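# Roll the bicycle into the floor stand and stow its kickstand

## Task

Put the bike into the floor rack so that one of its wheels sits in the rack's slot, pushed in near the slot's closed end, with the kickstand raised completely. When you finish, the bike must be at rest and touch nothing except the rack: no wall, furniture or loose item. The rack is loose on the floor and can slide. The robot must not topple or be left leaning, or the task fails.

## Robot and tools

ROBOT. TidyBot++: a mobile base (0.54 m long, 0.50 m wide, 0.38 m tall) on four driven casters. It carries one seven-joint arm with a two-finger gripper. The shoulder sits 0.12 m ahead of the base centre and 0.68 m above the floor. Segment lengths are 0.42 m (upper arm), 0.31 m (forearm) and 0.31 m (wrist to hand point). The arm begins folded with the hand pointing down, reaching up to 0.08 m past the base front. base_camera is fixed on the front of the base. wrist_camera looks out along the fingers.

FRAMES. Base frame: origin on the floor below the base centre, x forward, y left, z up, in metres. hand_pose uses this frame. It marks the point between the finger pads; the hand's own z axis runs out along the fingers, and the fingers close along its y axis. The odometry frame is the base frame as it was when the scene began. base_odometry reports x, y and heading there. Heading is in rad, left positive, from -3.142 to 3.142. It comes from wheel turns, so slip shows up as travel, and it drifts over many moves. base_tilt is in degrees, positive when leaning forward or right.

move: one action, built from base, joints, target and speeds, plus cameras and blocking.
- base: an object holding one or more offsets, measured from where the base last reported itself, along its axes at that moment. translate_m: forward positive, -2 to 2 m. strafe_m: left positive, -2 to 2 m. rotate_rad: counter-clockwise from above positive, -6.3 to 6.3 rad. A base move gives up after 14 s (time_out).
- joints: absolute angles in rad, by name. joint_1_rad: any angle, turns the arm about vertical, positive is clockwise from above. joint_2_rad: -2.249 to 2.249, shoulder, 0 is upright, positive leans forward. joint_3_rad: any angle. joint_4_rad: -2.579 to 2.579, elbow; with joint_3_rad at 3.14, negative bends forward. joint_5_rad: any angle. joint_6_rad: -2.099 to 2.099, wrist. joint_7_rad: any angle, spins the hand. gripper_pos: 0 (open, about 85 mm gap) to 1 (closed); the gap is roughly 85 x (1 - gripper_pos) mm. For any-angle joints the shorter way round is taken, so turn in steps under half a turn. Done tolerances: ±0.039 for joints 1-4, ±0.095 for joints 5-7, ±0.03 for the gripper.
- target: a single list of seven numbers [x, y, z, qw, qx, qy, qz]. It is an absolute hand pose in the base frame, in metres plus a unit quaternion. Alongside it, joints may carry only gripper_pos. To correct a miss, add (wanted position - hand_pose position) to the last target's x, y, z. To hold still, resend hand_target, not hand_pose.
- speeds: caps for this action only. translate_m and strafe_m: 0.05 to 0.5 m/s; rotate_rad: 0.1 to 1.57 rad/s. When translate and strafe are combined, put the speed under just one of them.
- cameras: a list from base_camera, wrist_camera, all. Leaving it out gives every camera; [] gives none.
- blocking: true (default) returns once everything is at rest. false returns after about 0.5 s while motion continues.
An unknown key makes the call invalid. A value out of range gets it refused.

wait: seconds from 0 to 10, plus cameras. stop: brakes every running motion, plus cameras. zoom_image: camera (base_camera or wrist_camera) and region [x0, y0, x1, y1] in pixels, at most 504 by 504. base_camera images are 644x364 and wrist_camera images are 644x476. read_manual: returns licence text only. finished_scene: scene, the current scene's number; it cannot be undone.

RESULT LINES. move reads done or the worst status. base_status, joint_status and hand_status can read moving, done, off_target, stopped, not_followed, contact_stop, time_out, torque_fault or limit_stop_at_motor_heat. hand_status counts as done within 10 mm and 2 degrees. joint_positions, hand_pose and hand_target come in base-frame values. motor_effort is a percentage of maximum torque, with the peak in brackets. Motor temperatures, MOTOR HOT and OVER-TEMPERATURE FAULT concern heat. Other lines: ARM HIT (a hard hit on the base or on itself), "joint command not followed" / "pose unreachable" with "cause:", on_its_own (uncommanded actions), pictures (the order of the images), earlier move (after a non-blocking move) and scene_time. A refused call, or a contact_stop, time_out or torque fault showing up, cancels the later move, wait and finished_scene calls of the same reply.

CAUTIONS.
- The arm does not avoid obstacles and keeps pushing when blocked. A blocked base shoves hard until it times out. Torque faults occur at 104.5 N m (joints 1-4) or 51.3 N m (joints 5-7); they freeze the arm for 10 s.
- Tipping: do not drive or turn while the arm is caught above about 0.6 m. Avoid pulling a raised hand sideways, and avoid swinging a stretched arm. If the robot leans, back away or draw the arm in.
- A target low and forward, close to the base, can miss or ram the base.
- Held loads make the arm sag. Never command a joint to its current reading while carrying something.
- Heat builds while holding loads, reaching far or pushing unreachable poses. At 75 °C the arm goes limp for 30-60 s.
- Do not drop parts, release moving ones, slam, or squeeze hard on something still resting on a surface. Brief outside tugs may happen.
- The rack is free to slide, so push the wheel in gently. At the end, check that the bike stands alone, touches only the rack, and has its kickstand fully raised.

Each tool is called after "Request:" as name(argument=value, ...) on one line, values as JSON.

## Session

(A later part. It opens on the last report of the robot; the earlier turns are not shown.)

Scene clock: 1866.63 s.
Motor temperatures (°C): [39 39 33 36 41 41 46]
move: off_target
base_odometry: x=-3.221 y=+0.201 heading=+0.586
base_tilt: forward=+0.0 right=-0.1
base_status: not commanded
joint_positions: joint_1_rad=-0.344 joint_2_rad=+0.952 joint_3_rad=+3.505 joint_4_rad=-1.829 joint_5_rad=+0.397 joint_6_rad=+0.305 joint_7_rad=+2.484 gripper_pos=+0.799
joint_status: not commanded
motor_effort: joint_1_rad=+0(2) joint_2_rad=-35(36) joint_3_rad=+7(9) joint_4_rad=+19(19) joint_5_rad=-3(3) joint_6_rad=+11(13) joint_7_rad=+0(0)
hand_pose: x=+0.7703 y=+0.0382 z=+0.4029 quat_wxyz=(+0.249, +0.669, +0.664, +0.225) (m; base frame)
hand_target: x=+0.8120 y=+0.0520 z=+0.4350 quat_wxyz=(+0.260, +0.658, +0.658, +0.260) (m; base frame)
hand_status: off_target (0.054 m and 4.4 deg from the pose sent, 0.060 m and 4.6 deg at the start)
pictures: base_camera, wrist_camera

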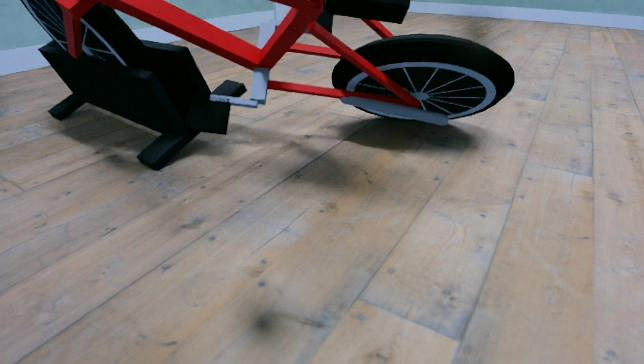

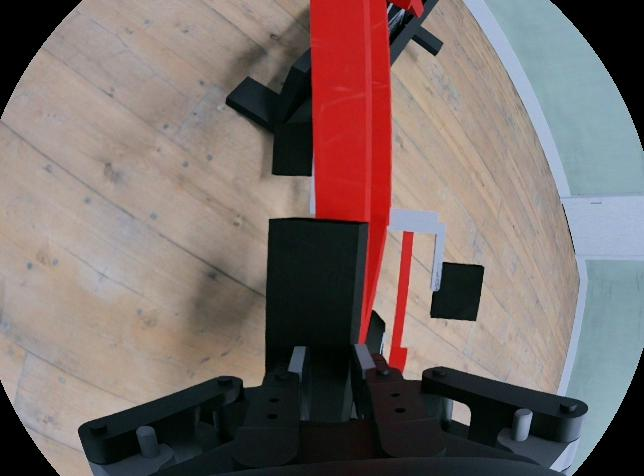

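Request:
move(joints={"gripper_pos": 0.15}, cameras=[])

Request:
move(target=[0.772, 0.052, 0.417, 0.293, 0.644, 0.644, 0.293], cameras=[])

Request:
wait(seconds=0.4, cameras=["wrist_camera"])

Scene clock: 1880.13 s.
Motor temperatures (°C): [39 39 33 36 41 41 46]
move: done
base_odometry: x=-3.221 y=+0.201 heading=+0.586
base_tilt: forward=-0.1 right=+0.0
base_status: not commanded
joint_positions: joint_1_rad=-0.335 joint_2_rad=+0.951 joint_3_rad=+3.505 joint_4_rad=-1.773 joint_5_rad=+0.397 joint_6_rad=+0.305 joint_7_rad=+2.484 gripper_pos=+0.150
joint_status: all done
motor_effort: joint_1_rad=-1(2) joint_2_rad=-38(39) joint_3_rad=+6(7) joint_4_rad=+10(19) joint_5_rad=-1(2) joint_6_rad=+6(11) joint_7_rad=+0(1)
hand_pose: x=+0.7994 y=+0.0415 z=+0.4212 quat_wxyz=(+0.263, +0.661, +0.659, +0.246) (m; base frame)
hand_target: x=+0.8120 y=+0.0520 z=+0.4350 quat_wxyz=(+0.260, +0.658, +0.658, +0.260) (m; base frame)
hand_status: not commanded
pictures: none
No camera images: "cameras" was empty.

Scene clock: 1881.63 s.
Motor temperatures (°C): [39 39 33 36 41 41 46]
move: off_target
base_odometry: x=-3.221 y=+0.201 heading=+0.586
base_tilt: forward=+0.0 right=+0.1
base_status: not commanded
joint_positions: joint_1_rad=-0.419 joint_2_rad=+0.988 joint_3_rad=+3.570 joint_4_rad=-1.925 joint_5_rad=+0.278 joint_6_rad=+0.526 joint_7_rad=+2.511 gripper_pos=+0.150
joint_status: not commanded
motor_effort: joint_1_rad=-1(2) joint_2_rad=-36(38) joint_3_rad=+7(8) joint_4_rad=+7(10) joint_5_rad=-2(2) joint_6_rad=+5(7) joint_7_rad=+0(0)
hand_pose: x=+0.7643 y=+0.0578 z=+0.4048 quat_wxyz=(+0.266, +0.658, +0.649, +0.276) (m; base frame)
hand_target: x=+0.7720 y=+0.0520 z=+0.4170 quat_wxyz=(+0.293, +0.644, +0.644, +0.293) (m; base frame)
hand_status: off_target (0.015 m and 4.0 deg from the pose sent, 0.030 m and 6.8 deg at the start)
pictures: none
No camera images: "cameras" was empty.

Scene clock: 1882.03 s.
Motor temperatures (°C): [39 39 33 36 41 41 46]
base_odometry: x=-3.221 y=+0.201 heading=+0.586
base_tilt: forward=+0.0 right=+0.0
base_status: not commanded
joint_positions: joint_1_rad=-0.419 joint_2_rad=+0.988 joint_3_rad=+3.570 joint_4_rad=-1.925 joint_5_rad=+0.278 joint_6_rad=+0.527 joint_7_rad=+2.511 gripper_pos=+0.150
joint_status: not commanded
motor_effort: joint_1_rad=-1(2) joint_2_rad=-36(38) joint_3_rad=+8(8) joint_4_rad=+6(10) joint_5_rad=-2(2) joint_6_rad=+6(7) joint_7_rad=+0(0)
hand_pose: x=+0.7645 y=+0.0579 z=+0.4050 quat_wxyz=(+0.266, +0.658, +0.649, +0.276) (m; base frame)
hand_target: x=+0.7720 y=+0.0520 z=+0.4170 quat_wxyz=(+0.293, +0.644, +0.644, +0.293) (m; base frame)
hand_status: off_target (0.015 m and 4.0 deg from the pose sent, 0.030 m and 6.8 deg at the start)
wait: 0.40 s; at rest by 0.27 s
pictures: wrist_camera

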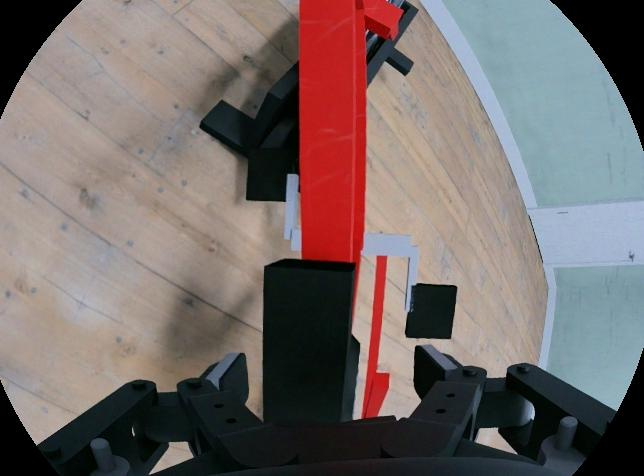

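Request:
move(target=[0.803, 0.055, 0.388, 0.293, 0.644, 0.644, 0.293], cameras=[])

Request:
wait(seconds=0.4, cameras=["wrist_camera"])

Scene clock: 1886.80 s.
Motor temperatures (°C): [39 39 33 36 41 41 46]
move: off_target
base_odometry: x=-3.221 y=+0.201 heading=+0.586
base_tilt: forward=-0.1 right=+0.0
base_status: not commanded
joint_positions: joint_1_rad=-0.419 joint_2_rad=+1.080 joint_3_rad=+3.572 joint_4_rad=-1.845 joint_5_rad=+0.278 joint_6_rad=+0.528 joint_7_rad=+2.511 gripper_pos=+0.150
joint_status: not commanded
motor_effort: joint_1_rad=-1(1) joint_2_rad=-38(39) joint_3_rad=+8(8) joint_4_rad=+6(7) joint_5_rad=-2(2) joint_6_rad=+5(6) joint_7_rad=+0(0)
hand_pose: x=+0.7797 y=+0.0622 z=+0.3705 quat_wxyz=(+0.267, +0.646, +0.662, +0.269) (m; base frame)
hand_target: x=+0.8030 y=+0.0550 z=+0.3880 quat_wxyz=(+0.293, +0.644, +0.644, +0.293) (m; base frame)
hand_status: off_target (0.030 m and 4.6 deg from the pose sent, 0.042 m and 4.0 deg at the start)
pictures: none
No camera images: "cameras" was empty.

Scene clock: 1887.20 s.
Motor temperatures (°C): [39 39 33 36 41 41 46]
base_odometry: x=-3.221 y=+0.201 heading=+0.586
base_tilt: forward=+0.1 right=+0.0
base_status: not commanded
joint_positions: joint_1_rad=-0.419 joint_2_rad=+1.080 joint_3_rad=+3.572 joint_4_rad=-1.845 joint_5_rad=+0.278 joint_6_rad=+0.528 joint_7_rad=+2.511 gripper_pos=+0.150
joint_status: not commanded
motor_effort: joint_1_rad=-1(1) joint_2_rad=-38(39) joint_3_rad=+8(8) joint_4_rad=+5(7) joint_5_rad=-2(2) joint_6_rad=+5(6) joint_7_rad=+0(0)
hand_pose: x=+0.7797 y=+0.0622 z=+0.3705 quat_wxyz=(+0.267, +0.646, +0.662, +0.269) (m; base frame)
hand_target: x=+0.8030 y=+0.0550 z=+0.3880 quat_wxyz=(+0.293, +0.644, +0.644, +0.293) (m; base frame)
hand_status: off_target (0.030 m and 4.6 deg from the pose sent, 0.042 m and 4.0 deg at the start)
wait: 0.40 s; at rest by 0.27 s
pictures: wrist_camera

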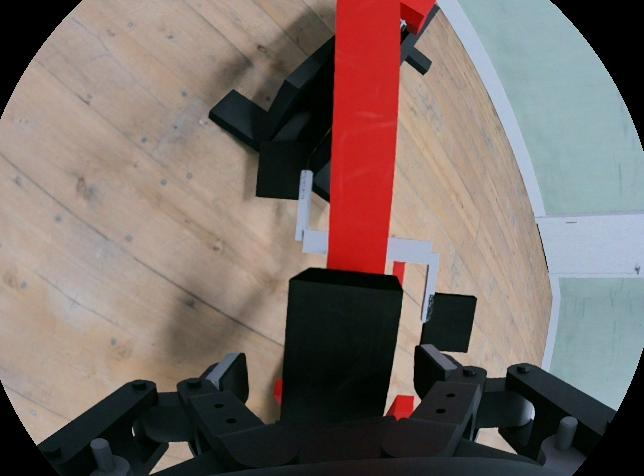

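Request:
move(target=[0.828, 0.045, 0.383, 0.293, 0.644, 0.644, 0.293], cameras=[])

Request:
wait(seconds=0.4, cameras=["wrist_camera"])

Scene clock: 1892.73 s.
Motor temperatures (°C): [39 39 33 36 41 41 46]
move: off_target
base_odometry: x=-3.221 y=+0.201 heading=+0.586
base_tilt: forward=+0.0 right=+0.0
base_status: not commanded
joint_positions: joint_1_rad=-0.384 joint_2_rad=+1.120 joint_3_rad=+3.570 joint_4_rad=-1.763 joint_5_rad=+0.278 joint_6_rad=+0.527 joint_7_rad=+2.511 gripper_pos=+0.150
joint_status: not commanded
motor_effort: joint_1_rad=+0(1) joint_2_rad=-41(43) joint_3_rad=+9(11) joint_4_rad=+9(12) joint_5_rad=-2(3) joint_6_rad=+6(8) joint_7_rad=+0(0)
hand_pose: x=+0.8095 y=+0.0518 z=+0.3674 quat_wxyz=(+0.280, +0.643, +0.656, +0.280) (m; base frame)
hand_target: x=+0.8280 y=+0.0450 z=+0.3830 quat_wxyz=(+0.293, +0.644, +0.644, +0.293) (m; base frame)
hand_status: off_target (0.025 m and 2.6 deg from the pose sent, 0.053 m and 4.6 deg at the start)
pictures: none
No camera images: "cameras" was empty.

Scene clock: 1893.13 s.
Motor temperatures (°C): [39 39 33 36 41 41 46]
base_odometry: x=-3.221 y=+0.201 heading=+0.586
base_tilt: forward=+0.0 right=+0.0
base_status: not commanded
joint_positions: joint_1_rad=-0.384 joint_2_rad=+1.120 joint_3_rad=+3.570 joint_4_rad=-1.763 joint_5_rad=+0.278 joint_6_rad=+0.527 joint_7_rad=+2.511 gripper_pos=+0.150
joint_status: not commanded
motor_effort: joint_1_rad=+0(1) joint_2_rad=-41(43) joint_3_rad=+9(11) joint_4_rad=+8(12) joint_5_rad=-2(3) joint_6_rad=+6(8) joint_7_rad=+0(0)
hand_pose: x=+0.8095 y=+0.0518 z=+0.3674 quat_wxyz=(+0.280, +0.643, +0.656, +0.280) (m; base frame)
hand_target: x=+0.8280 y=+0.0450 z=+0.3830 quat_wxyz=(+0.293, +0.644, +0.644, +0.293) (m; base frame)
hand_status: off_target (0.025 m and 2.6 deg from the pose sent, 0.053 m and 4.6 deg at the start)
wait: 0.40 s; at rest by 0.27 s
pictures: wrist_camera

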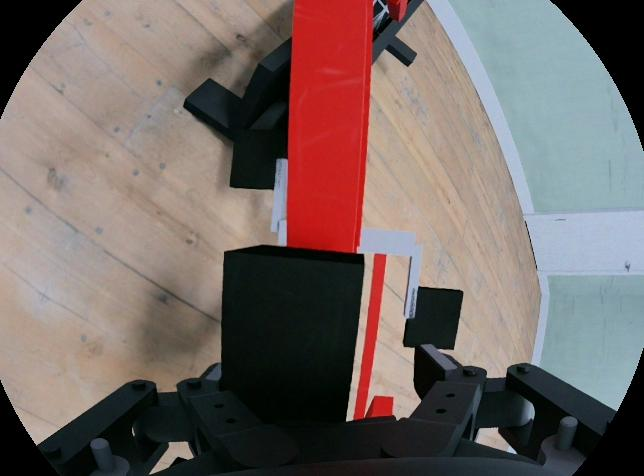

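Request:
move(joints={"gripper_pos": 0.6})

Scene clock: 1895.97 s.
Motor temperatures (°C): [39 39 33 36 41 41 46]
move: off_target
base_odometry: x=-3.221 y=+0.201 heading=+0.586
base_tilt: forward=+0.0 right=+0.0
base_status: not commanded
joint_positions: joint_1_rad=-0.381 joint_2_rad=+1.128 joint_3_rad=+3.563 joint_4_rad=-1.774 joint_5_rad=+0.267 joint_6_rad=+0.529 joint_7_rad=+2.510 gripper_pos=+0.510
joint_status: gripper_pos off_target (ended at +0.510, target +0.600)
motor_effort: joint_1_rad=+0(2) joint_2_rad=-41(47) joint_3_rad=+11(15) joint_4_rad=+13(16) joint_5_rad=+2(5) joint_6_rad=+3(11) joint_7_rad=+4(6)
hand_pose: x=+0.8023 y=+0.0500 z=+0.3589 quat_wxyz=(+0.274, +0.650, +0.653, +0.275) (m; base frame)
hand_target: x=+0.8280 y=+0.0450 z=+0.3830 quat_wxyz=(+0.293, +0.644, +0.644, +0.293) (m; base frame)
hand_status: not commanded
pictures: base_camera, wrist_camera

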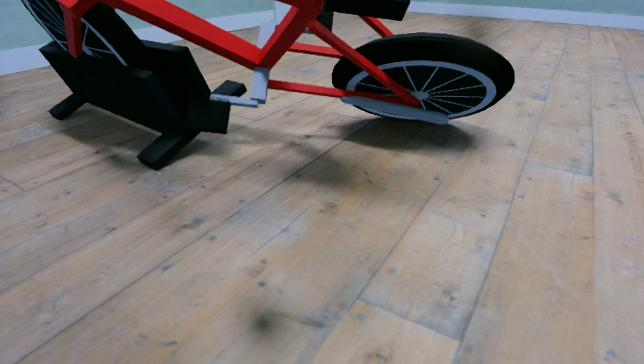

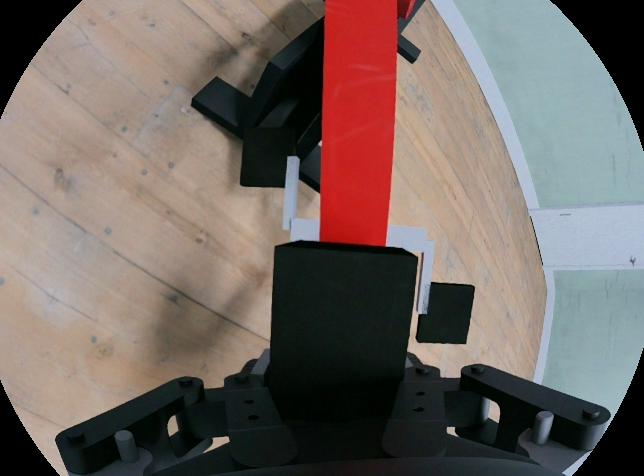

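Request:
move(joints={"gripper_pos": 0.75}, target=[0.86, 0.045, 0.435, 0.265, 0.656, 0.656, 0.265])

Scene clock: 1901.07 s.
Motor temperatures (°C): [39 39 33 36 41 41 46]
move: off_target
base_odometry: x=-3.221 y=+0.201 heading=+0.586
base_tilt: forward=+0.0 right=+0.0
base_status: not commanded
joint_positions: joint_1_rad=-0.267 joint_2_rad=+1.050 joint_3_rad=+3.420 joint_4_rad=-1.658 joint_5_rad=+0.463 joint_6_rad=+0.256 joint_7_rad=+2.395 gripper_pos=+0.510
joint_status: gripper_pos off_target (ended at +0.510, target +0.750)
motor_effort: joint_1_rad=+0(1) joint_2_rad=-46(47) joint_3_rad=+9(12) joint_4_rad=+20(20) joint_5_rad=+4(4) joint_6_rad=+6(8) joint_7_rad=+5(5)
hand_pose: x=+0.8125 y=+0.0493 z=+0.3712 quat_wxyz=(+0.229, +0.682, +0.651, +0.243) (m; base frame)
hand_target: x=+0.8600 y=+0.0450 z=+0.4350 quat_wxyz=(+0.265, +0.656, +0.656, +0.265) (m; base frame)
hand_status: off_target (0.080 m and 5.7 deg from the pose sent, 0.096 m and 1.8 deg at the start)
pictures: base_camera, wrist_camera

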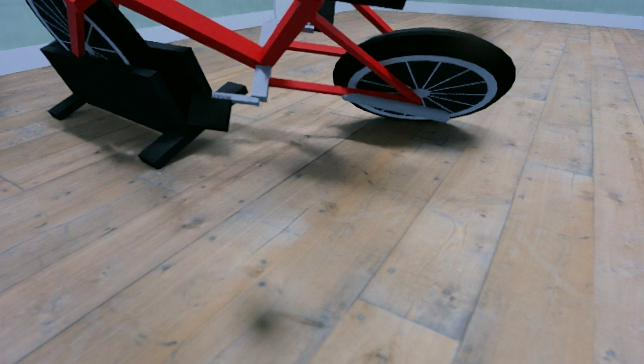

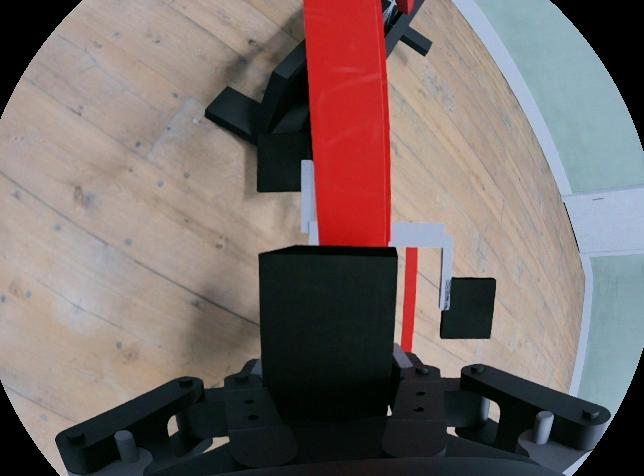

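Request:
move(target=[0.90, 0.045, 0.49, 0.242, 0.664, 0.664, 0.242])

Scene clock: 1906.10 s.
Motor temperatures (°C): [39 39 33 36 41 41 46]
move: off_target
base_odometry: x=-3.221 y=+0.201 heading=+0.586
base_tilt: forward=-0.1 right=-0.1
base_status: not commanded
joint_positions: joint_1_rad=-0.014 joint_2_rad=+1.029 joint_3_rad=+3.031 joint_4_rad=-1.398 joint_5_rad=+0.635 joint_6_rad=-0.169 joint_7_rad=+2.423 gripper_pos=+0.510
joint_status: not commanded
motor_effort: joint_1_rad=+0(2) joint_2_rad=-59(59) joint_3_rad=-2(10) joint_4_rad=+22(23) joint_5_rad=-2(4) joint_6_rad=+6(10) joint_7_rad=-3(5)
hand_pose: x=+0.8532 y=+0.0488 z=+0.4036 quat_wxyz=(+0.187, +0.703, +0.651, +0.216) (m; base frame)
hand_target: x=+0.9000 y=+0.0450 z=+0.4900 quat_wxyz=(+0.242, +0.664, +0.664, +0.242) (m; base frame)
hand_status: off_target (0.098 m and 8.5 deg from the pose sent, 0.148 m and 2.9 deg at the start)
pictures: base_camera, wrist_camera

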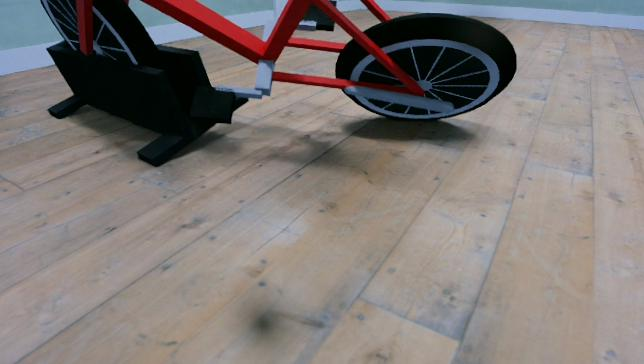

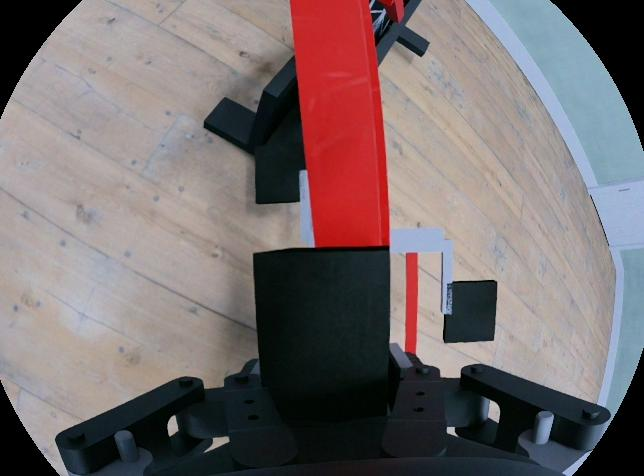

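Request:
move(base={"translate_m": 0.06}, speeds={"translate_m": 0.1}, target=[0.88, 0.045, 0.53, 0.213, 0.674, 0.674, 0.213])

Scene clock: 1910.93 s.
Motor temperatures (°C): [39 40 33 36 41 41 46]
move: off_target
base_odometry: x=-3.171 y=+0.235 heading=+0.586
base_tilt: forward=+0.0 right=+0.0
base_status: done
joint_positions: joint_1_rad=+0.048 joint_2_rad=+0.978 joint_3_rad=+2.922 joint_4_rad=-1.334 joint_5_rad=+0.571 joint_6_rad=-0.390 joint_7_rad=+2.562 gripper_pos=+0.530
joint_status: not commanded
motor_effort: joint_1_rad=-2(4) joint_2_rad=-58(60) joint_3_rad=-4(5) joint_4_rad=+21(26) joint_5_rad=+4(4) joint_6_rad=+6(10) joint_7_rad=+3(3)
hand_pose: x=+0.8456 y=+0.0368 z=+0.4399 quat_wxyz=(+0.173, +0.708, +0.662, +0.177) (m; base frame)
hand_target: x=+0.8800 y=+0.0450 z=+0.5300 quat_wxyz=(+0.213, +0.674, +0.674, +0.213) (m; base frame)
hand_status: off_target (0.097 m and 7.5 deg from the pose sent, 0.129 m and 5.2 deg at the start)
pictures: base_camera, wrist_camera

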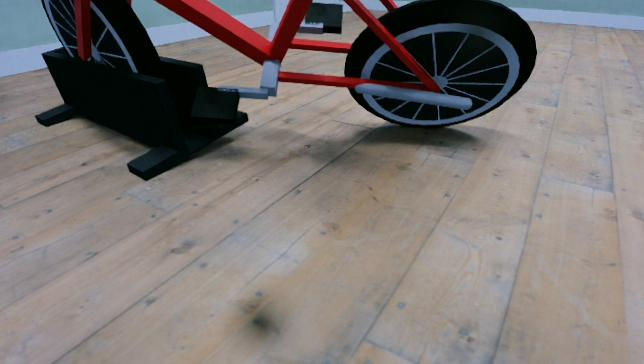

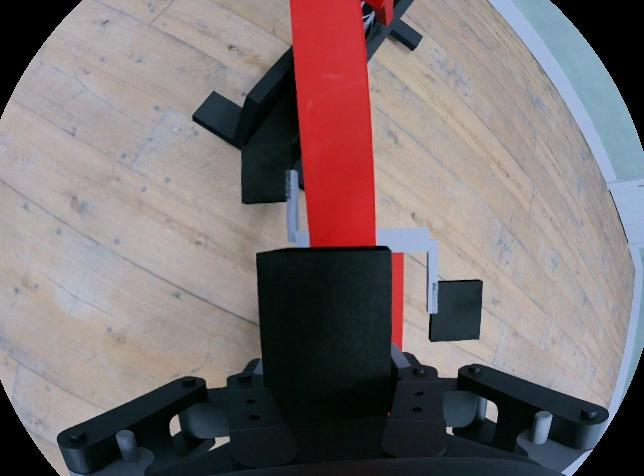

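Request:
move(base={"translate_m": 0.07}, speeds={"translate_m": 0.1}, target=[0.87, 0.045, 0.565, 0.16, 0.689, 0.689, 0.16])

Scene clock: 1916.07 s.
Motor temperatures (°C): [39 40 33 36 41 41 46]
move: off_target
base_odometry: x=-3.113 y=+0.273 heading=+0.586
base_tilt: forward=+0.0 right=+0.0
base_status: done
joint_positions: joint_1_rad=+0.047 joint_2_rad=+0.977 joint_3_rad=+2.912 joint_4_rad=-1.117 joint_5_rad=+0.402 joint_6_rad=-0.693 joint_7_rad=+2.785 gripper_pos=+0.568
joint_status: not commanded
on_its_own: gripper_pos moved +0.038 toward your old target +0.750
motor_effort: joint_1_rad=-3(4) joint_2_rad=-61(67) joint_3_rad=-5(5) joint_4_rad=+22(24) joint_5_rad=+1(5) joint_6_rad=+3(10) joint_7_rad=+2(4)
hand_pose: x=+0.8574 y=+0.0225 z=+0.4823 quat_wxyz=(+0.154, +0.709, +0.676, +0.127) (m; base frame)
hand_target: x=+0.8700 y=+0.0450 z=+0.5650 quat_wxyz=(+0.160, +0.689, +0.689, +0.160) (m; base frame)
hand_status: off_target (0.087 m and 4.7 deg from the pose sent, 0.128 m and 4.5 deg at the start)
pictures: base_camera, wrist_camera

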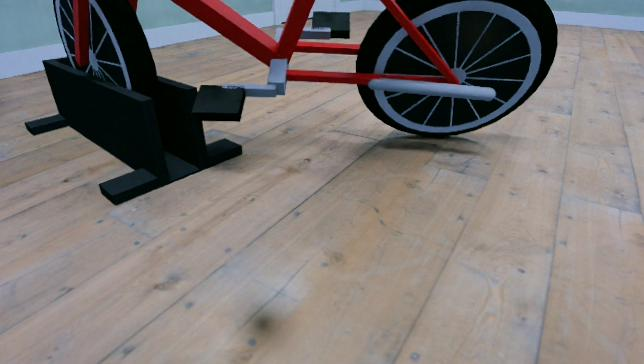

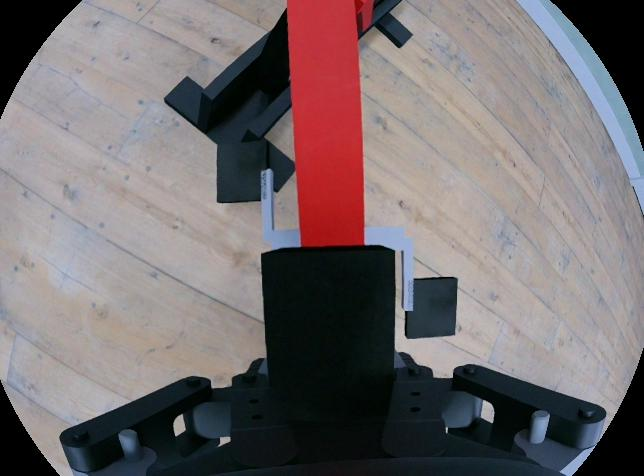

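Request:
move(base={"translate_m": 0.07}, speeds={"translate_m": 0.1}, target=[0.87, 0.045, 0.57, 0.1, 0.7, 0.7, 0.1])

Scene clock: 1921.83 s.
Motor temperatures (°C): [39 40 33 36 41 41 46]
move: off_target
base_odometry: x=-3.055 y=+0.312 heading=+0.587
base_tilt: forward=+0.0 right=+0.0
base_status: done
joint_positions: joint_1_rad=+0.006 joint_2_rad=+1.066 joint_3_rad=+2.951 joint_4_rad=-0.768 joint_5_rad=+0.267 joint_6_rad=-1.087 joint_7_rad=+2.938 gripper_pos=+0.568
joint_status: not commanded
motor_effort: joint_1_rad=-2(4) joint_2_rad=-60(61) joint_3_rad=-2(6) joint_4_rad=+23(25) joint_5_rad=+0(3) joint_6_rad=+3(8) joint_7_rad=-2(2)
hand_pose: x=+0.8626 y=+0.0220 z=+0.5076 quat_wxyz=(+0.103, +0.715, +0.688, +0.069) (m; base frame)
hand_target: x=+0.8700 y=+0.0450 z=+0.5700 quat_wxyz=(+0.100, +0.700, +0.700, +0.100) (m; base frame)
hand_status: off_target (0.067 m and 4.3 deg from the pose sent, 0.091 m and 7.5 deg at the start)
pictures: base_camera, wrist_camera

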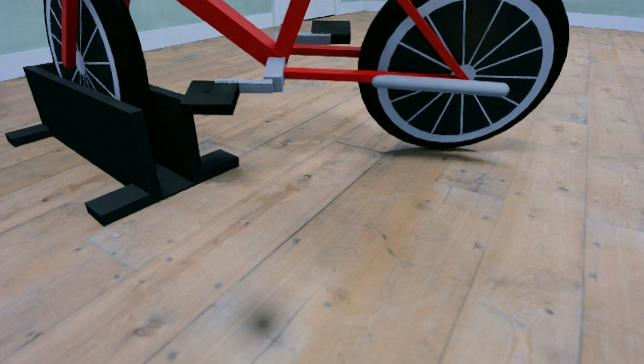

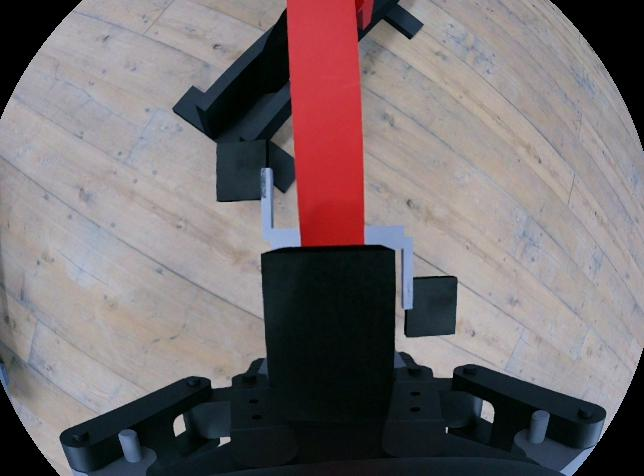

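Request:
move(base={"translate_m": 0.07}, speeds={"translate_m": 0.1}, target=[0.89, 0.035, 0.565, 0.04, 0.706, 0.706, 0.04])

Scene clock: 1938.47 s.
Motor temperatures (°C): [39 41 33 36 41 41 46]
move: off_target
base_odometry: x=-2.997 y=+0.351 heading=+0.587
base_tilt: forward=+0.0 right=+0.1
base_status: done
joint_positions: joint_1_rad=-0.089 joint_2_rad=+1.063 joint_3_rad=+3.276 joint_4_rad=-0.705 joint_5_rad=-0.065 joint_6_rad=-1.240 joint_7_rad=+3.112 gripper_pos=+0.568
joint_status: not commanded
motor_effort: joint_1_rad=+2(3) joint_2_rad=-54(61) joint_3_rad=+4(5) joint_4_rad=+18(25) joint_5_rad=+1(2) joint_6_rad=-3(5) joint_7_rad=-4(5)
hand_pose: x=+0.8377 y=+0.0184 z=+0.5173 quat_wxyz=(+0.067, +0.710, +0.700, +0.032) (m; base frame)
hand_target: x=+0.8215 y=+0.0280 z=+0.5446 quat_wxyz=(+0.035, +0.701, +0.711, +0.031) (m; base frame)
hand_status: off_target (0.073 m and 3.4 deg from the pose sent, 0.065 m and 8.3 deg at the start)
pictures: base_camera, wrist_camera

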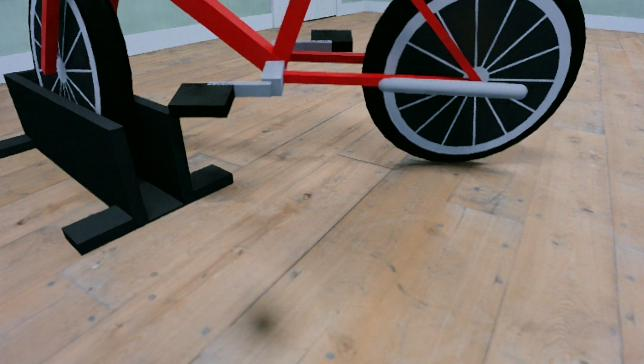

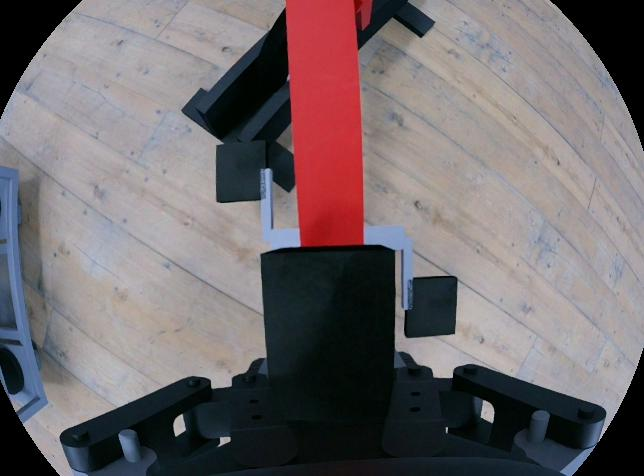

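Request:
move(base={"translate_m": 0.08}, speeds={"translate_m": 0.1}, target=[0.83, 0.03, 0.55, 0.02, 0.707, 0.707, 0.02])

Scene clock: 1942.90 s.
Motor temperatures (°C): [39 41 33 36 41 41 46]
move: off_target
base_odometry: x=-2.930 y=+0.396 heading=+0.588
base_tilt: forward=+0.0 right=+0.1
base_status: done
joint_positions: joint_1_rad=+0.002 joint_2_rad=+1.139 joint_3_rad=+3.076 joint_4_rad=-0.502 joint_5_rad=+0.073 joint_6_rad=-1.478 joint_7_rad=+3.096 gripper_pos=+0.569
joint_status: not commanded
motor_effort: joint_1_rad=-7(8) joint_2_rad=-51(55) joint_3_rad=-6(6) joint_4_rad=+20(21) joint_5_rad=-6(6) joint_6_rad=+6(7) joint_7_rad=+6(6)
hand_pose: x=+0.8219 y=+0.0056 z=+0.5260 quat_wxyz=(+0.013, +0.712, +0.702, +0.004) (m; base frame)
hand_target: x=+0.8300 y=+0.0300 z=+0.5500 quat_wxyz=(+0.020, +0.707, +0.707, +0.020) (m; base frame)
hand_status: off_target (0.035 m and 2.1 deg from the pose sent, 0.036 m and 5.6 deg at the start)
pictures: base_camera, wrist_camera

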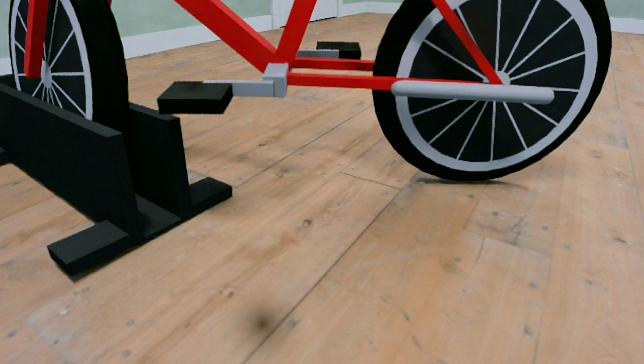

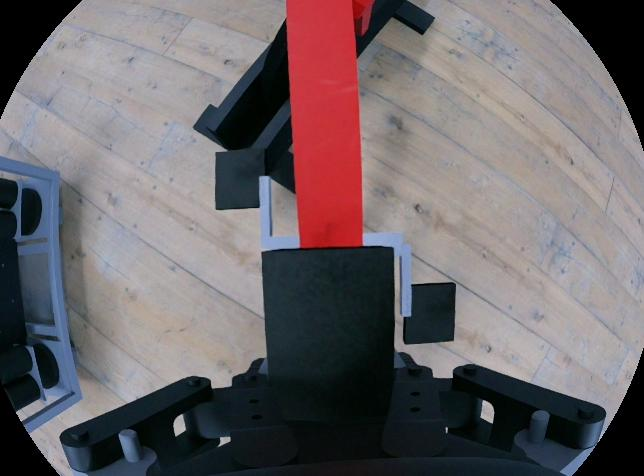

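Request:
move(target=[0.825, 0.025, 0.53, 0.01, 0.707, 0.707, 0.01], cameras=[])

Request:
move(joints={"gripper_pos": 0.42})

Scene clock: 1962.43 s.
Motor temperatures (°C): [39 41 33 36 41 41 46]
move: off_target
base_odometry: x=-2.930 y=+0.396 heading=+0.588
base_tilt: forward=+0.0 right=+0.0
base_status: not commanded
joint_positions: joint_1_rad=+0.007 joint_2_rad=+1.140 joint_3_rad=+3.067 joint_4_rad=-0.501 joint_5_rad=+0.077 joint_6_rad=-1.478 joint_7_rad=+3.096 gripper_pos=+0.569
joint_status: not commanded
motor_effort: joint_1_rad=-6(7) joint_2_rad=-48(52) joint_3_rad=-5(5) joint_4_rad=+17(20) joint_5_rad=-5(6) joint_6_rad=+5(6) joint_7_rad=+6(6)
hand_pose: x=+0.8219 y=+0.0055 z=+0.5258 quat_wxyz=(+0.011, +0.712, +0.702, +0.006) (m; base frame)
hand_target: x=+0.8250 y=+0.0250 z=+0.5300 quat_wxyz=(+0.010, +0.707, +0.707, +0.010) (m; base frame)
hand_status: off_target (0.020 m and 1.0 deg from the pose sent, 0.020 m and 1.1 deg at the start)
pictures: none
No camera images: "cameras" was empty.

Scene clock: 1963.37 s.
Motor temperatures (°C): [39 41 33 36 41 41 46]
move: done
base_odometry: x=-2.930 y=+0.395 heading=+0.588
base_tilt: forward=+0.0 right=-0.1
base_status: not commanded
joint_positions: joint_1_rad=+0.002 joint_2_rad=+1.153 joint_3_rad=+3.043 joint_4_rad=-0.501 joint_5_rad=+0.077 joint_6_rad=-1.558 joint_7_rad=+3.096 gripper_pos=+0.420
joint_status: all done
motor_effort: joint_1_rad=-2(7) joint_2_rad=-49(51) joint_3_rad=-1(6) joint_4_rad=+22(24) joint_5_rad=+0(5) joint_6_rad=+15(16) joint_7_rad=+0(6)
hand_pose: x=+0.7947 y=+0.0181 z=+0.5178 quat_wxyz=(-0.028, +0.707, +0.707, -0.021) (m; base frame)
hand_target: x=+0.8250 y=+0.0250 z=+0.5300 quat_wxyz=(+0.010, +0.707, +0.707, +0.010) (m; base frame)
hand_status: not commanded
pictures: base_camera, wrist_camera

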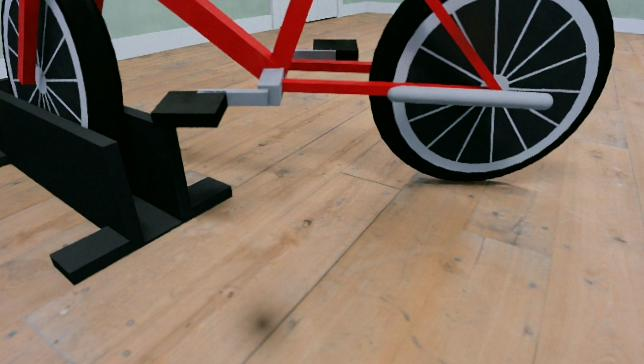

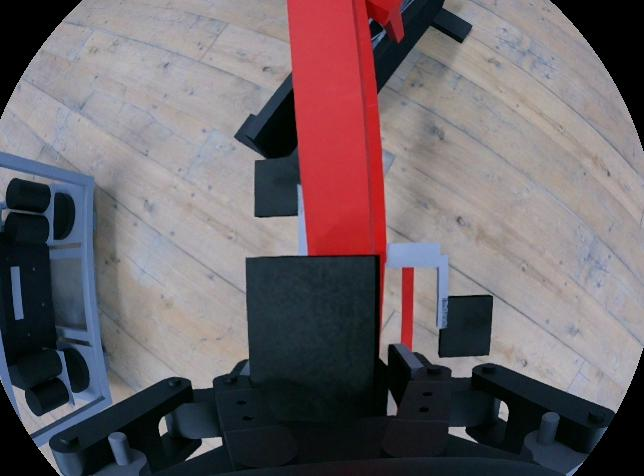

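Request:
move(target=[0.86, 0.03, 0.53, 0.01, 0.707, 0.707, 0.01], cameras=[])

Request:
move(joints={"gripper_pos": 0.8})

Scene clock: 1997.63 s.
Motor temperatures (°C): [39 42 33 36 41 41 46]
move: time_out
base_odometry: x=-2.930 y=+0.396 heading=+0.588
base_tilt: forward=-0.1 right=+0.0
base_status: not commanded
joint_positions: joint_1_rad=-0.006 joint_2_rad=+1.380 joint_3_rad=+3.321 joint_4_rad=+0.014 joint_5_rad=-0.136 joint_6_rad=-1.794 joint_7_rad=+3.098 gripper_pos=+0.420
joint_status: not commanded
motor_effort: joint_1_rad=-1(11) joint_2_rad=-51(56) joint_3_rad=+1(9) joint_4_rad=+14(23) joint_5_rad=+1(13) joint_6_rad=+0(21) joint_7_rad=+0(2)
hand_pose: x=+0.8347 y=-0.0074 z=+0.5124 quat_wxyz=(+0.009, +0.723, +0.691, -0.021) (m; base frame)
hand_target: x=+0.8370 y=-0.0075 z=+0.5129 quat_wxyz=(+0.012, +0.723, +0.691, -0.019) (m; base frame)
hand_status: time_out (0.048 m and 4.4 deg from the pose sent, 0.068 m and 5.6 deg at the start; a joint's target at an end of its range on 24 of 300 steps)
pictures: none
No camera images: "cameras" was empty.

not run: a stop that you did not command came earlier in this reply.

Request:
move(target=[0.825, 0.01, 0.525, 0.01, 0.707, 0.707, 0.01])

Scene clock: 2001.70 s.
Motor temperatures (°C): [39 42 33 36 41 41 46]
move: off_target
base_odometry: x=-2.930 y=+0.396 heading=+0.588
base_tilt: forward=+0.0 right=+0.0
base_status: not commanded
joint_positions: joint_1_rad=+0.051 joint_2_rad=+1.532 joint_3_rad=+3.475 joint_4_rad=+0.443 joint_5_rad=-0.313 joint_6_rad=-1.958 joint_7_rad=+3.098 gripper_pos=+0.420
joint_status: not commanded
motor_effort: joint_1_rad=-2(2) joint_2_rad=-52(52) joint_3_rad=-2(2) joint_4_rad=+13(17) joint_5_rad=+0(1) joint_6_rad=+2(5) joint_7_rad=+0(0)
hand_pose: x=+0.8424 y=-0.0059 z=+0.5219 quat_wxyz=(+0.043, +0.693, +0.719, +0.008) (m; base frame)
hand_target: x=+0.8250 y=+0.0100 z=+0.5250 quat_wxyz=(+0.010, +0.707, +0.707, +0.010) (m; base frame)
hand_status: off_target (0.024 m and 4.3 deg from the pose sent, 0.024 m and 4.4 deg at the start)
pictures: base_camera, wrist_camera

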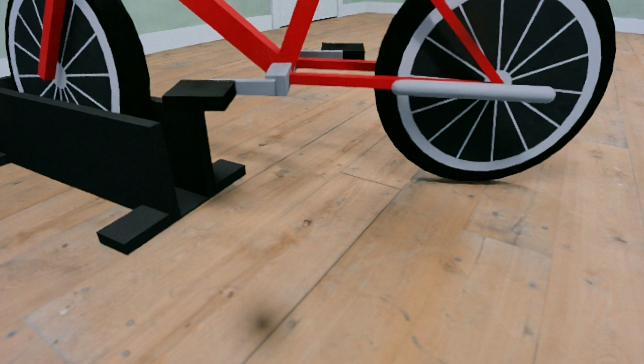

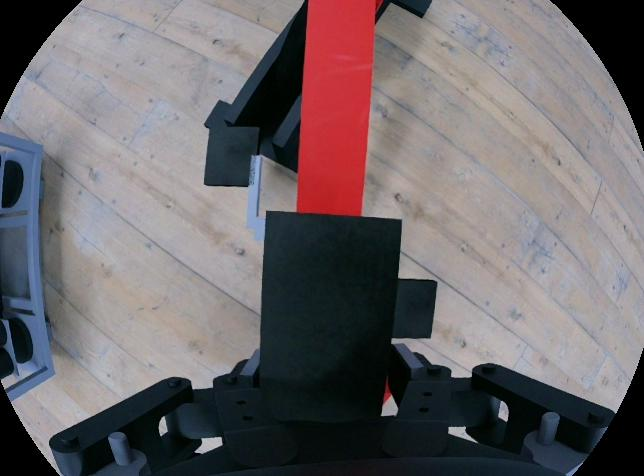

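Request:
move(joints={"gripper_pos": 0.75})

Request:
zoom_image(camera="wrist_camera", region=[150, 0, 500, 420])

Scene clock: 2007.53 s.
Motor temperatures (°C): [39 42 33 36 41 41 46]
move: off_target
base_odometry: x=-2.930 y=+0.396 heading=+0.588
base_tilt: forward=-0.1 right=+0.0
base_status: not commanded
joint_positions: joint_1_rad=+0.052 joint_2_rad=+1.532 joint_3_rad=+3.475 joint_4_rad=+0.447 joint_5_rad=-0.317 joint_6_rad=-1.977 joint_7_rad=+3.068 gripper_pos=+0.559
joint_status: gripper_pos off_target (ended at +0.559, target +0.750)
motor_effort: joint_1_rad=-2(3) joint_2_rad=-49(51) joint_3_rad=-1(2) joint_4_rad=+14(14) joint_5_rad=+0(1) joint_6_rad=+3(5) joint_7_rad=+3(6)
hand_pose: x=+0.8370 y=-0.0058 z=+0.5227 quat_wxyz=(+0.036, +0.704, +0.710, +0.004) (m; base frame)
hand_target: x=+0.8250 y=+0.0100 z=+0.5250 quat_wxyz=(+0.010, +0.707, +0.707, +0.010) (m; base frame)
hand_status: not commanded
pictures: base_camera, wrist_camera

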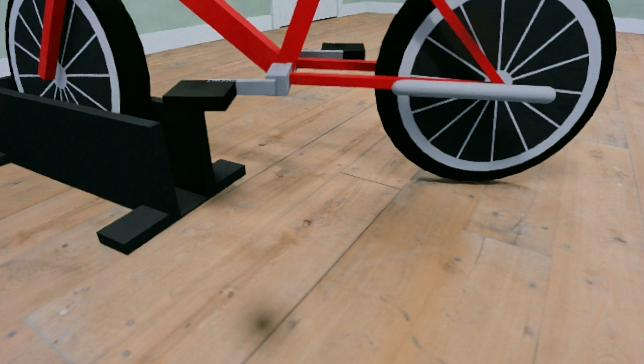

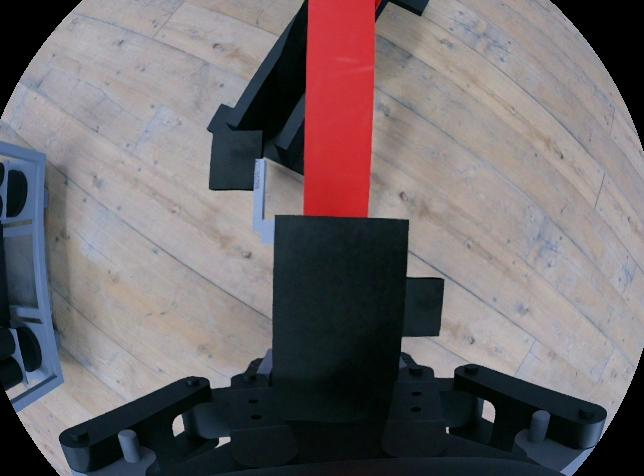

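Scaled by 1.200.

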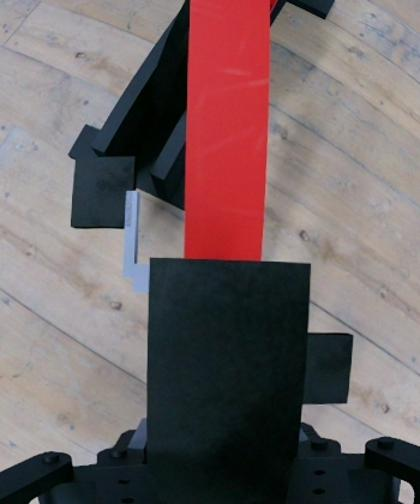

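Request:
move(joints={"joint_1_rad":0.043,"joint_2_rad":1.454,"joint_3_rad":3.393,"joint_4_rad":0.257,"joint_5_rad":-0.238,"joint_6_rad":-1.877,"joint_7_rad":3.075}, cameras=[])

Request:
move(joints={"joint_1_rad":0.034,"joint_2_rad":1.375,"joint_3_rad":3.312,"joint_4_rad":0.068,"joint_5_rad":-0.159,"joint_6_rad":-1.777,"joint_7_rad":3.08}, cameras=[])

Request:
move(joints={"joint_1_rad":0.025,"joint_2_rad":1.297,"joint_3_rad":3.23,"joint_4_rad":-0.122,"joint_5_rad":-0.081,"joint_6_rad":-1.678,"joint_7_rad":3.085}, cameras=[])

Request:
move(joints={"joint_1_rad":0.016,"joint_2_rad":1.218,"joint_3_rad":3.149,"joint_4_rad":-0.311,"joint_5_rad":-0.002,"joint_6_rad":-1.578,"joint_7_rad":3.09}, cameras=[])

Request:
move(joints={"joint_1_rad":0.01,"joint_2_rad":1.12,"joint_3_rad":3.1,"joint_4_rad":-0.55,"joint_5_rad":0.04,"joint_6_rad":-1.45,"joint_7_rad":3.096})

Scene clock: 2026.83 s.
Motor temperatures (°C): [39 42 33 36 41 41 46]
move: off_target
base_odometry: x=-2.930 y=+0.396 heading=+0.588
base_tilt: forward=+0.0 right=+0.0
base_status: not commanded
joint_positions: joint_1_rad=+0.049 joint_2_rad=+1.477 joint_3_rad=+3.411 joint_4_rad=+0.297 joint_5_rad=-0.300 joint_6_rad=-1.918 joint_7_rad=+3.068 gripper_pos=+0.569
joint_status: joint_4_rad off_target (ended at +0.297, target +0.257); the others done
motor_effort: joint_1_rad=+0(5) joint_2_rad=-49(49) joint_3_rad=-1(3) joint_4_rad=+11(14) joint_5_rad=+0(2) joint_6_rad=-3(5) joint_7_rad=+2(5)
hand_pose: x=+0.8394 y=-0.0059 z=+0.5232 quat_wxyz=(+0.007, +0.719, +0.694, +0.015) (m; base frame)
hand_target: x=+0.8490 y=-0.0181 z=+0.5294 quat_wxyz=(+0.030, +0.725, +0.688, +0.012) (m; base frame)
hand_status: not commanded
pictures: none
No camera images: "cameras" was empty.

Scene clock: 2028.00 s.
Motor temperatures (°C): [39 42 33 36 41 41 46]
move: off_target
base_odometry: x=-2.930 y=+0.396 heading=+0.588
base_tilt: forward=+0.0 right=+0.0
base_status: not commanded
joint_positions: joint_1_rad=+0.038 joint_2_rad=+1.404 joint_3_rad=+3.330 joint_4_rad=+0.111 joint_5_rad=-0.239 joint_6_rad=-1.829 joint_7_rad=+3.072 gripper_pos=+0.571
joint_status: joint_4_rad off_target (ended at +0.111, target +0.068); the others done
motor_effort: joint_1_rad=+1(2) joint_2_rad=-51(51) joint_3_rad=+0(2) joint_4_rad=+12(12) joint_5_rad=+1(2) joint_6_rad=-3(5) joint_7_rad=-8(9)
hand_pose: x=+0.8419 y=-0.0061 z=+0.5236 quat_wxyz=(-0.010, +0.733, +0.680, +0.021) (m; base frame)
hand_target: x=+0.8529 y=-0.0243 z=+0.5324 quat_wxyz=(+0.025, +0.737, +0.675, +0.016) (m; base frame)
hand_status: not commanded
pictures: none
No camera images: "cameras" was empty.

Scene clock: 2029.17 s.
Motor temperatures (°C): [39 42 33 36 41 41 46]
move: off_target
base_odometry: x=-2.930 y=+0.396 heading=+0.588
base_tilt: forward=+0.0 right=+0.0
base_status: not commanded
joint_positions: joint_1_rad=+0.027 joint_2_rad=+1.325 joint_3_rad=+3.248 joint_4_rad=-0.080 joint_5_rad=-0.153 joint_6_rad=-1.723 joint_7_rad=+3.086 gripper_pos=+0.571
joint_status: joint_4_rad off_target (ended at -0.080, target -0.122); the others done
motor_effort: joint_1_rad=+2(2) joint_2_rad=-50(51) joint_3_rad=+1(2) joint_4_rad=+12(13) joint_5_rad=-1(2) joint_6_rad=-4(6) joint_7_rad=-11(12)
hand_pose: x=+0.8421 y=-0.0061 z=+0.5237 quat_wxyz=(-0.012, +0.736, +0.677, +0.022) (m; base frame)
hand_target: x=+0.8488 y=-0.0221 z=+0.5312 quat_wxyz=(+0.018, +0.739, +0.673, +0.014) (m; base frame)
hand_status: not commanded
pictures: none
No camera images: "cameras" was empty.

Scene clock: 2030.33 s.
Motor temperatures (°C): [39 42 33 36 41 41 46]
move: off_target
base_odometry: x=-2.930 y=+0.396 heading=+0.588
base_tilt: forward=+0.0 right=+0.0
base_status: not commanded
joint_positions: joint_1_rad=+0.025 joint_2_rad=+1.245 joint_3_rad=+3.167 joint_4_rad=-0.267 joint_5_rad=-0.067 joint_6_rad=-1.607 joint_7_rad=+3.088 gripper_pos=+0.571
joint_status: joint_4_rad off_target (ended at -0.267, target -0.311); the others done
motor_effort: joint_1_rad=-1(2) joint_2_rad=-49(50) joint_3_rad=+1(3) joint_4_rad=+13(14) joint_5_rad=-1(3) joint_6_rad=-6(7) joint_7_rad=-9(12)
hand_pose: x=+0.8388 y=-0.0055 z=+0.5236 quat_wxyz=(-0.007, +0.736, +0.677, +0.023) (m; base frame)
hand_target: x=+0.8386 y=-0.0125 z=+0.5291 quat_wxyz=(+0.014, +0.731, +0.682, +0.011) (m; base frame)
hand_status: not commanded
pictures: none
No camera images: "cameras" was empty.

Scene clock: 2031.60 s.
Motor temperatures (°C): [39 42 33 36 41 41 46]
move: off_target
base_odometry: x=-2.930 y=+0.396 heading=+0.588
base_tilt: forward=-0.1 right=+0.0
base_status: not commanded
joint_positions: joint_1_rad=+0.022 joint_2_rad=+1.144 joint_3_rad=+3.127 joint_4_rad=-0.497 joint_5_rad=-0.026 joint_6_rad=-1.454 joint_7_rad=+3.088 gripper_pos=+0.572
joint_status: joint_4_rad off_target (ended at -0.497, target -0.550); the others done
motor_effort: joint_1_rad=-3(4) joint_2_rad=-48(50) joint_3_rad=-1(3) joint_4_rad=+11(13) joint_5_rad=-1(2) joint_6_rad=-9(10) joint_7_rad=+1(10)
hand_pose: x=+0.8300 y=+0.0004 z=+0.5232 quat_wxyz=(+0.002, +0.732, +0.681, +0.030) (m; base frame)
hand_target: x=+0.8171 y=+0.0006 z=+0.5234 quat_wxyz=(+0.008, +0.719, +0.695, +0.007) (m; base frame)
hand_status: not commanded
pictures: base_camera, wrist_camera

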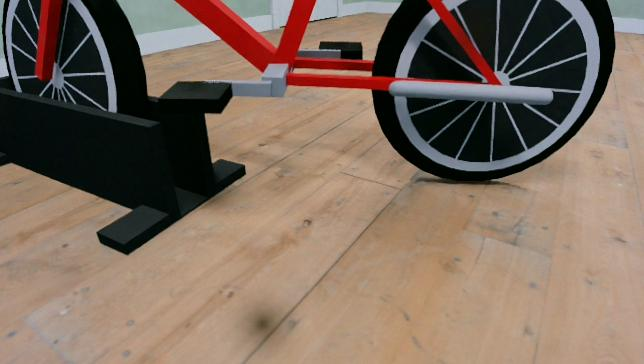

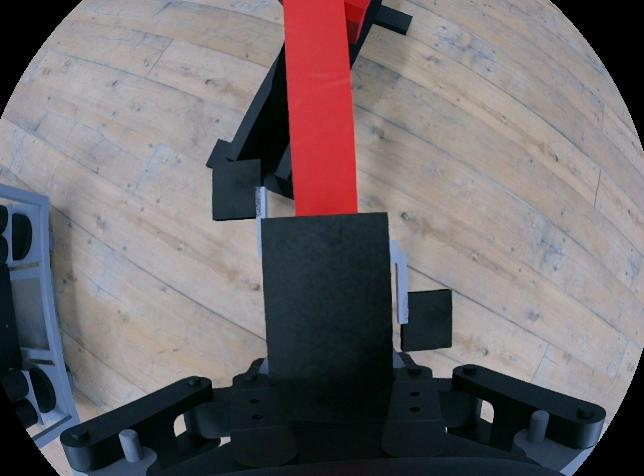

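Request:
move(base={"translate_m": 0.04}, target=[0.785, 0.0, 0.528, 0.008, 0.719, 0.695, 0.007], cameras=[])

Request:
move(base={"translate_m": 0.04}, target=[0.745, 0.0, 0.528, 0.008, 0.719, 0.695, 0.007])

Scene clock: 2038.10 s.
Motor temperatures (°C): [39 42 33 36 41 41 46]
move: off_target
base_odometry: x=-2.897 y=+0.418 heading=+0.588
base_tilt: forward=-0.1 right=+0.0
base_status: done
joint_positions: joint_1_rad=+0.083 joint_2_rad=+1.038 joint_3_rad=+2.974 joint_4_rad=-0.744 joint_5_rad=+0.109 joint_6_rad=-1.335 joint_7_rad=+3.054 gripper_pos=+0.572
joint_status: not commanded
motor_effort: joint_1_rad=-5(6) joint_2_rad=-46(49) joint_3_rad=-4(5) joint_4_rad=+10(13) joint_5_rad=-1(2) joint_6_rad=-9(10) joint_7_rad=+4(7)
hand_pose: x=+0.7970 y=-0.0067 z=+0.5233 quat_wxyz=(-0.003, +0.729, +0.684, +0.025) (m; base frame)
hand_target: x=+0.7850 y=+0.0000 z=+0.5280 quat_wxyz=(+0.008, +0.719, +0.695, +0.007) (m; base frame)
hand_status: off_target (0.015 m and 2.9 deg from the pose sent, 0.045 m and 3.5 deg at the start)
pictures: none
No camera images: "cameras" was empty.

Scene clock: 2039.37 s.
Motor temperatures (°C): [39 42 33 36 41 41 46]
move: off_target
base_odometry: x=-2.864 y=+0.440 heading=+0.589
base_tilt: forward=-0.1 right=+0.0
base_status: done
joint_positions: joint_1_rad=+0.119 joint_2_rad=+0.931 joint_3_rad=+2.930 joint_4_rad=-0.984 joint_5_rad=+0.141 joint_6_rad=-1.212 joint_7_rad=+3.027 gripper_pos=+0.572
joint_status: not commanded
motor_effort: joint_1_rad=-5(7) joint_2_rad=-43(47) joint_3_rad=-5(5) joint_4_rad=+9(13) joint_5_rad=-1(2) joint_6_rad=-9(10) joint_7_rad=+6(6)
hand_pose: x=+0.7585 y=-0.0077 z=+0.5231 quat_wxyz=(-0.003, +0.728, +0.685, +0.023) (m; base frame)
hand_target: x=+0.7450 y=+0.0000 z=+0.5280 quat_wxyz=(+0.008, +0.719, +0.695, +0.007) (m; base frame)
hand_status: off_target (0.016 m and 2.7 deg from the pose sent, 0.053 m and 2.9 deg at the start)
pictures: base_camera, wrist_camera

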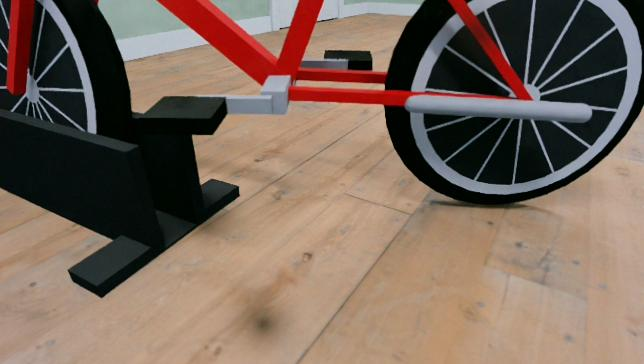

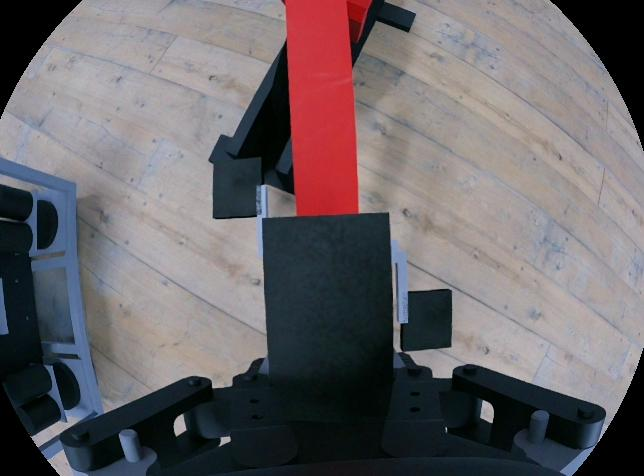

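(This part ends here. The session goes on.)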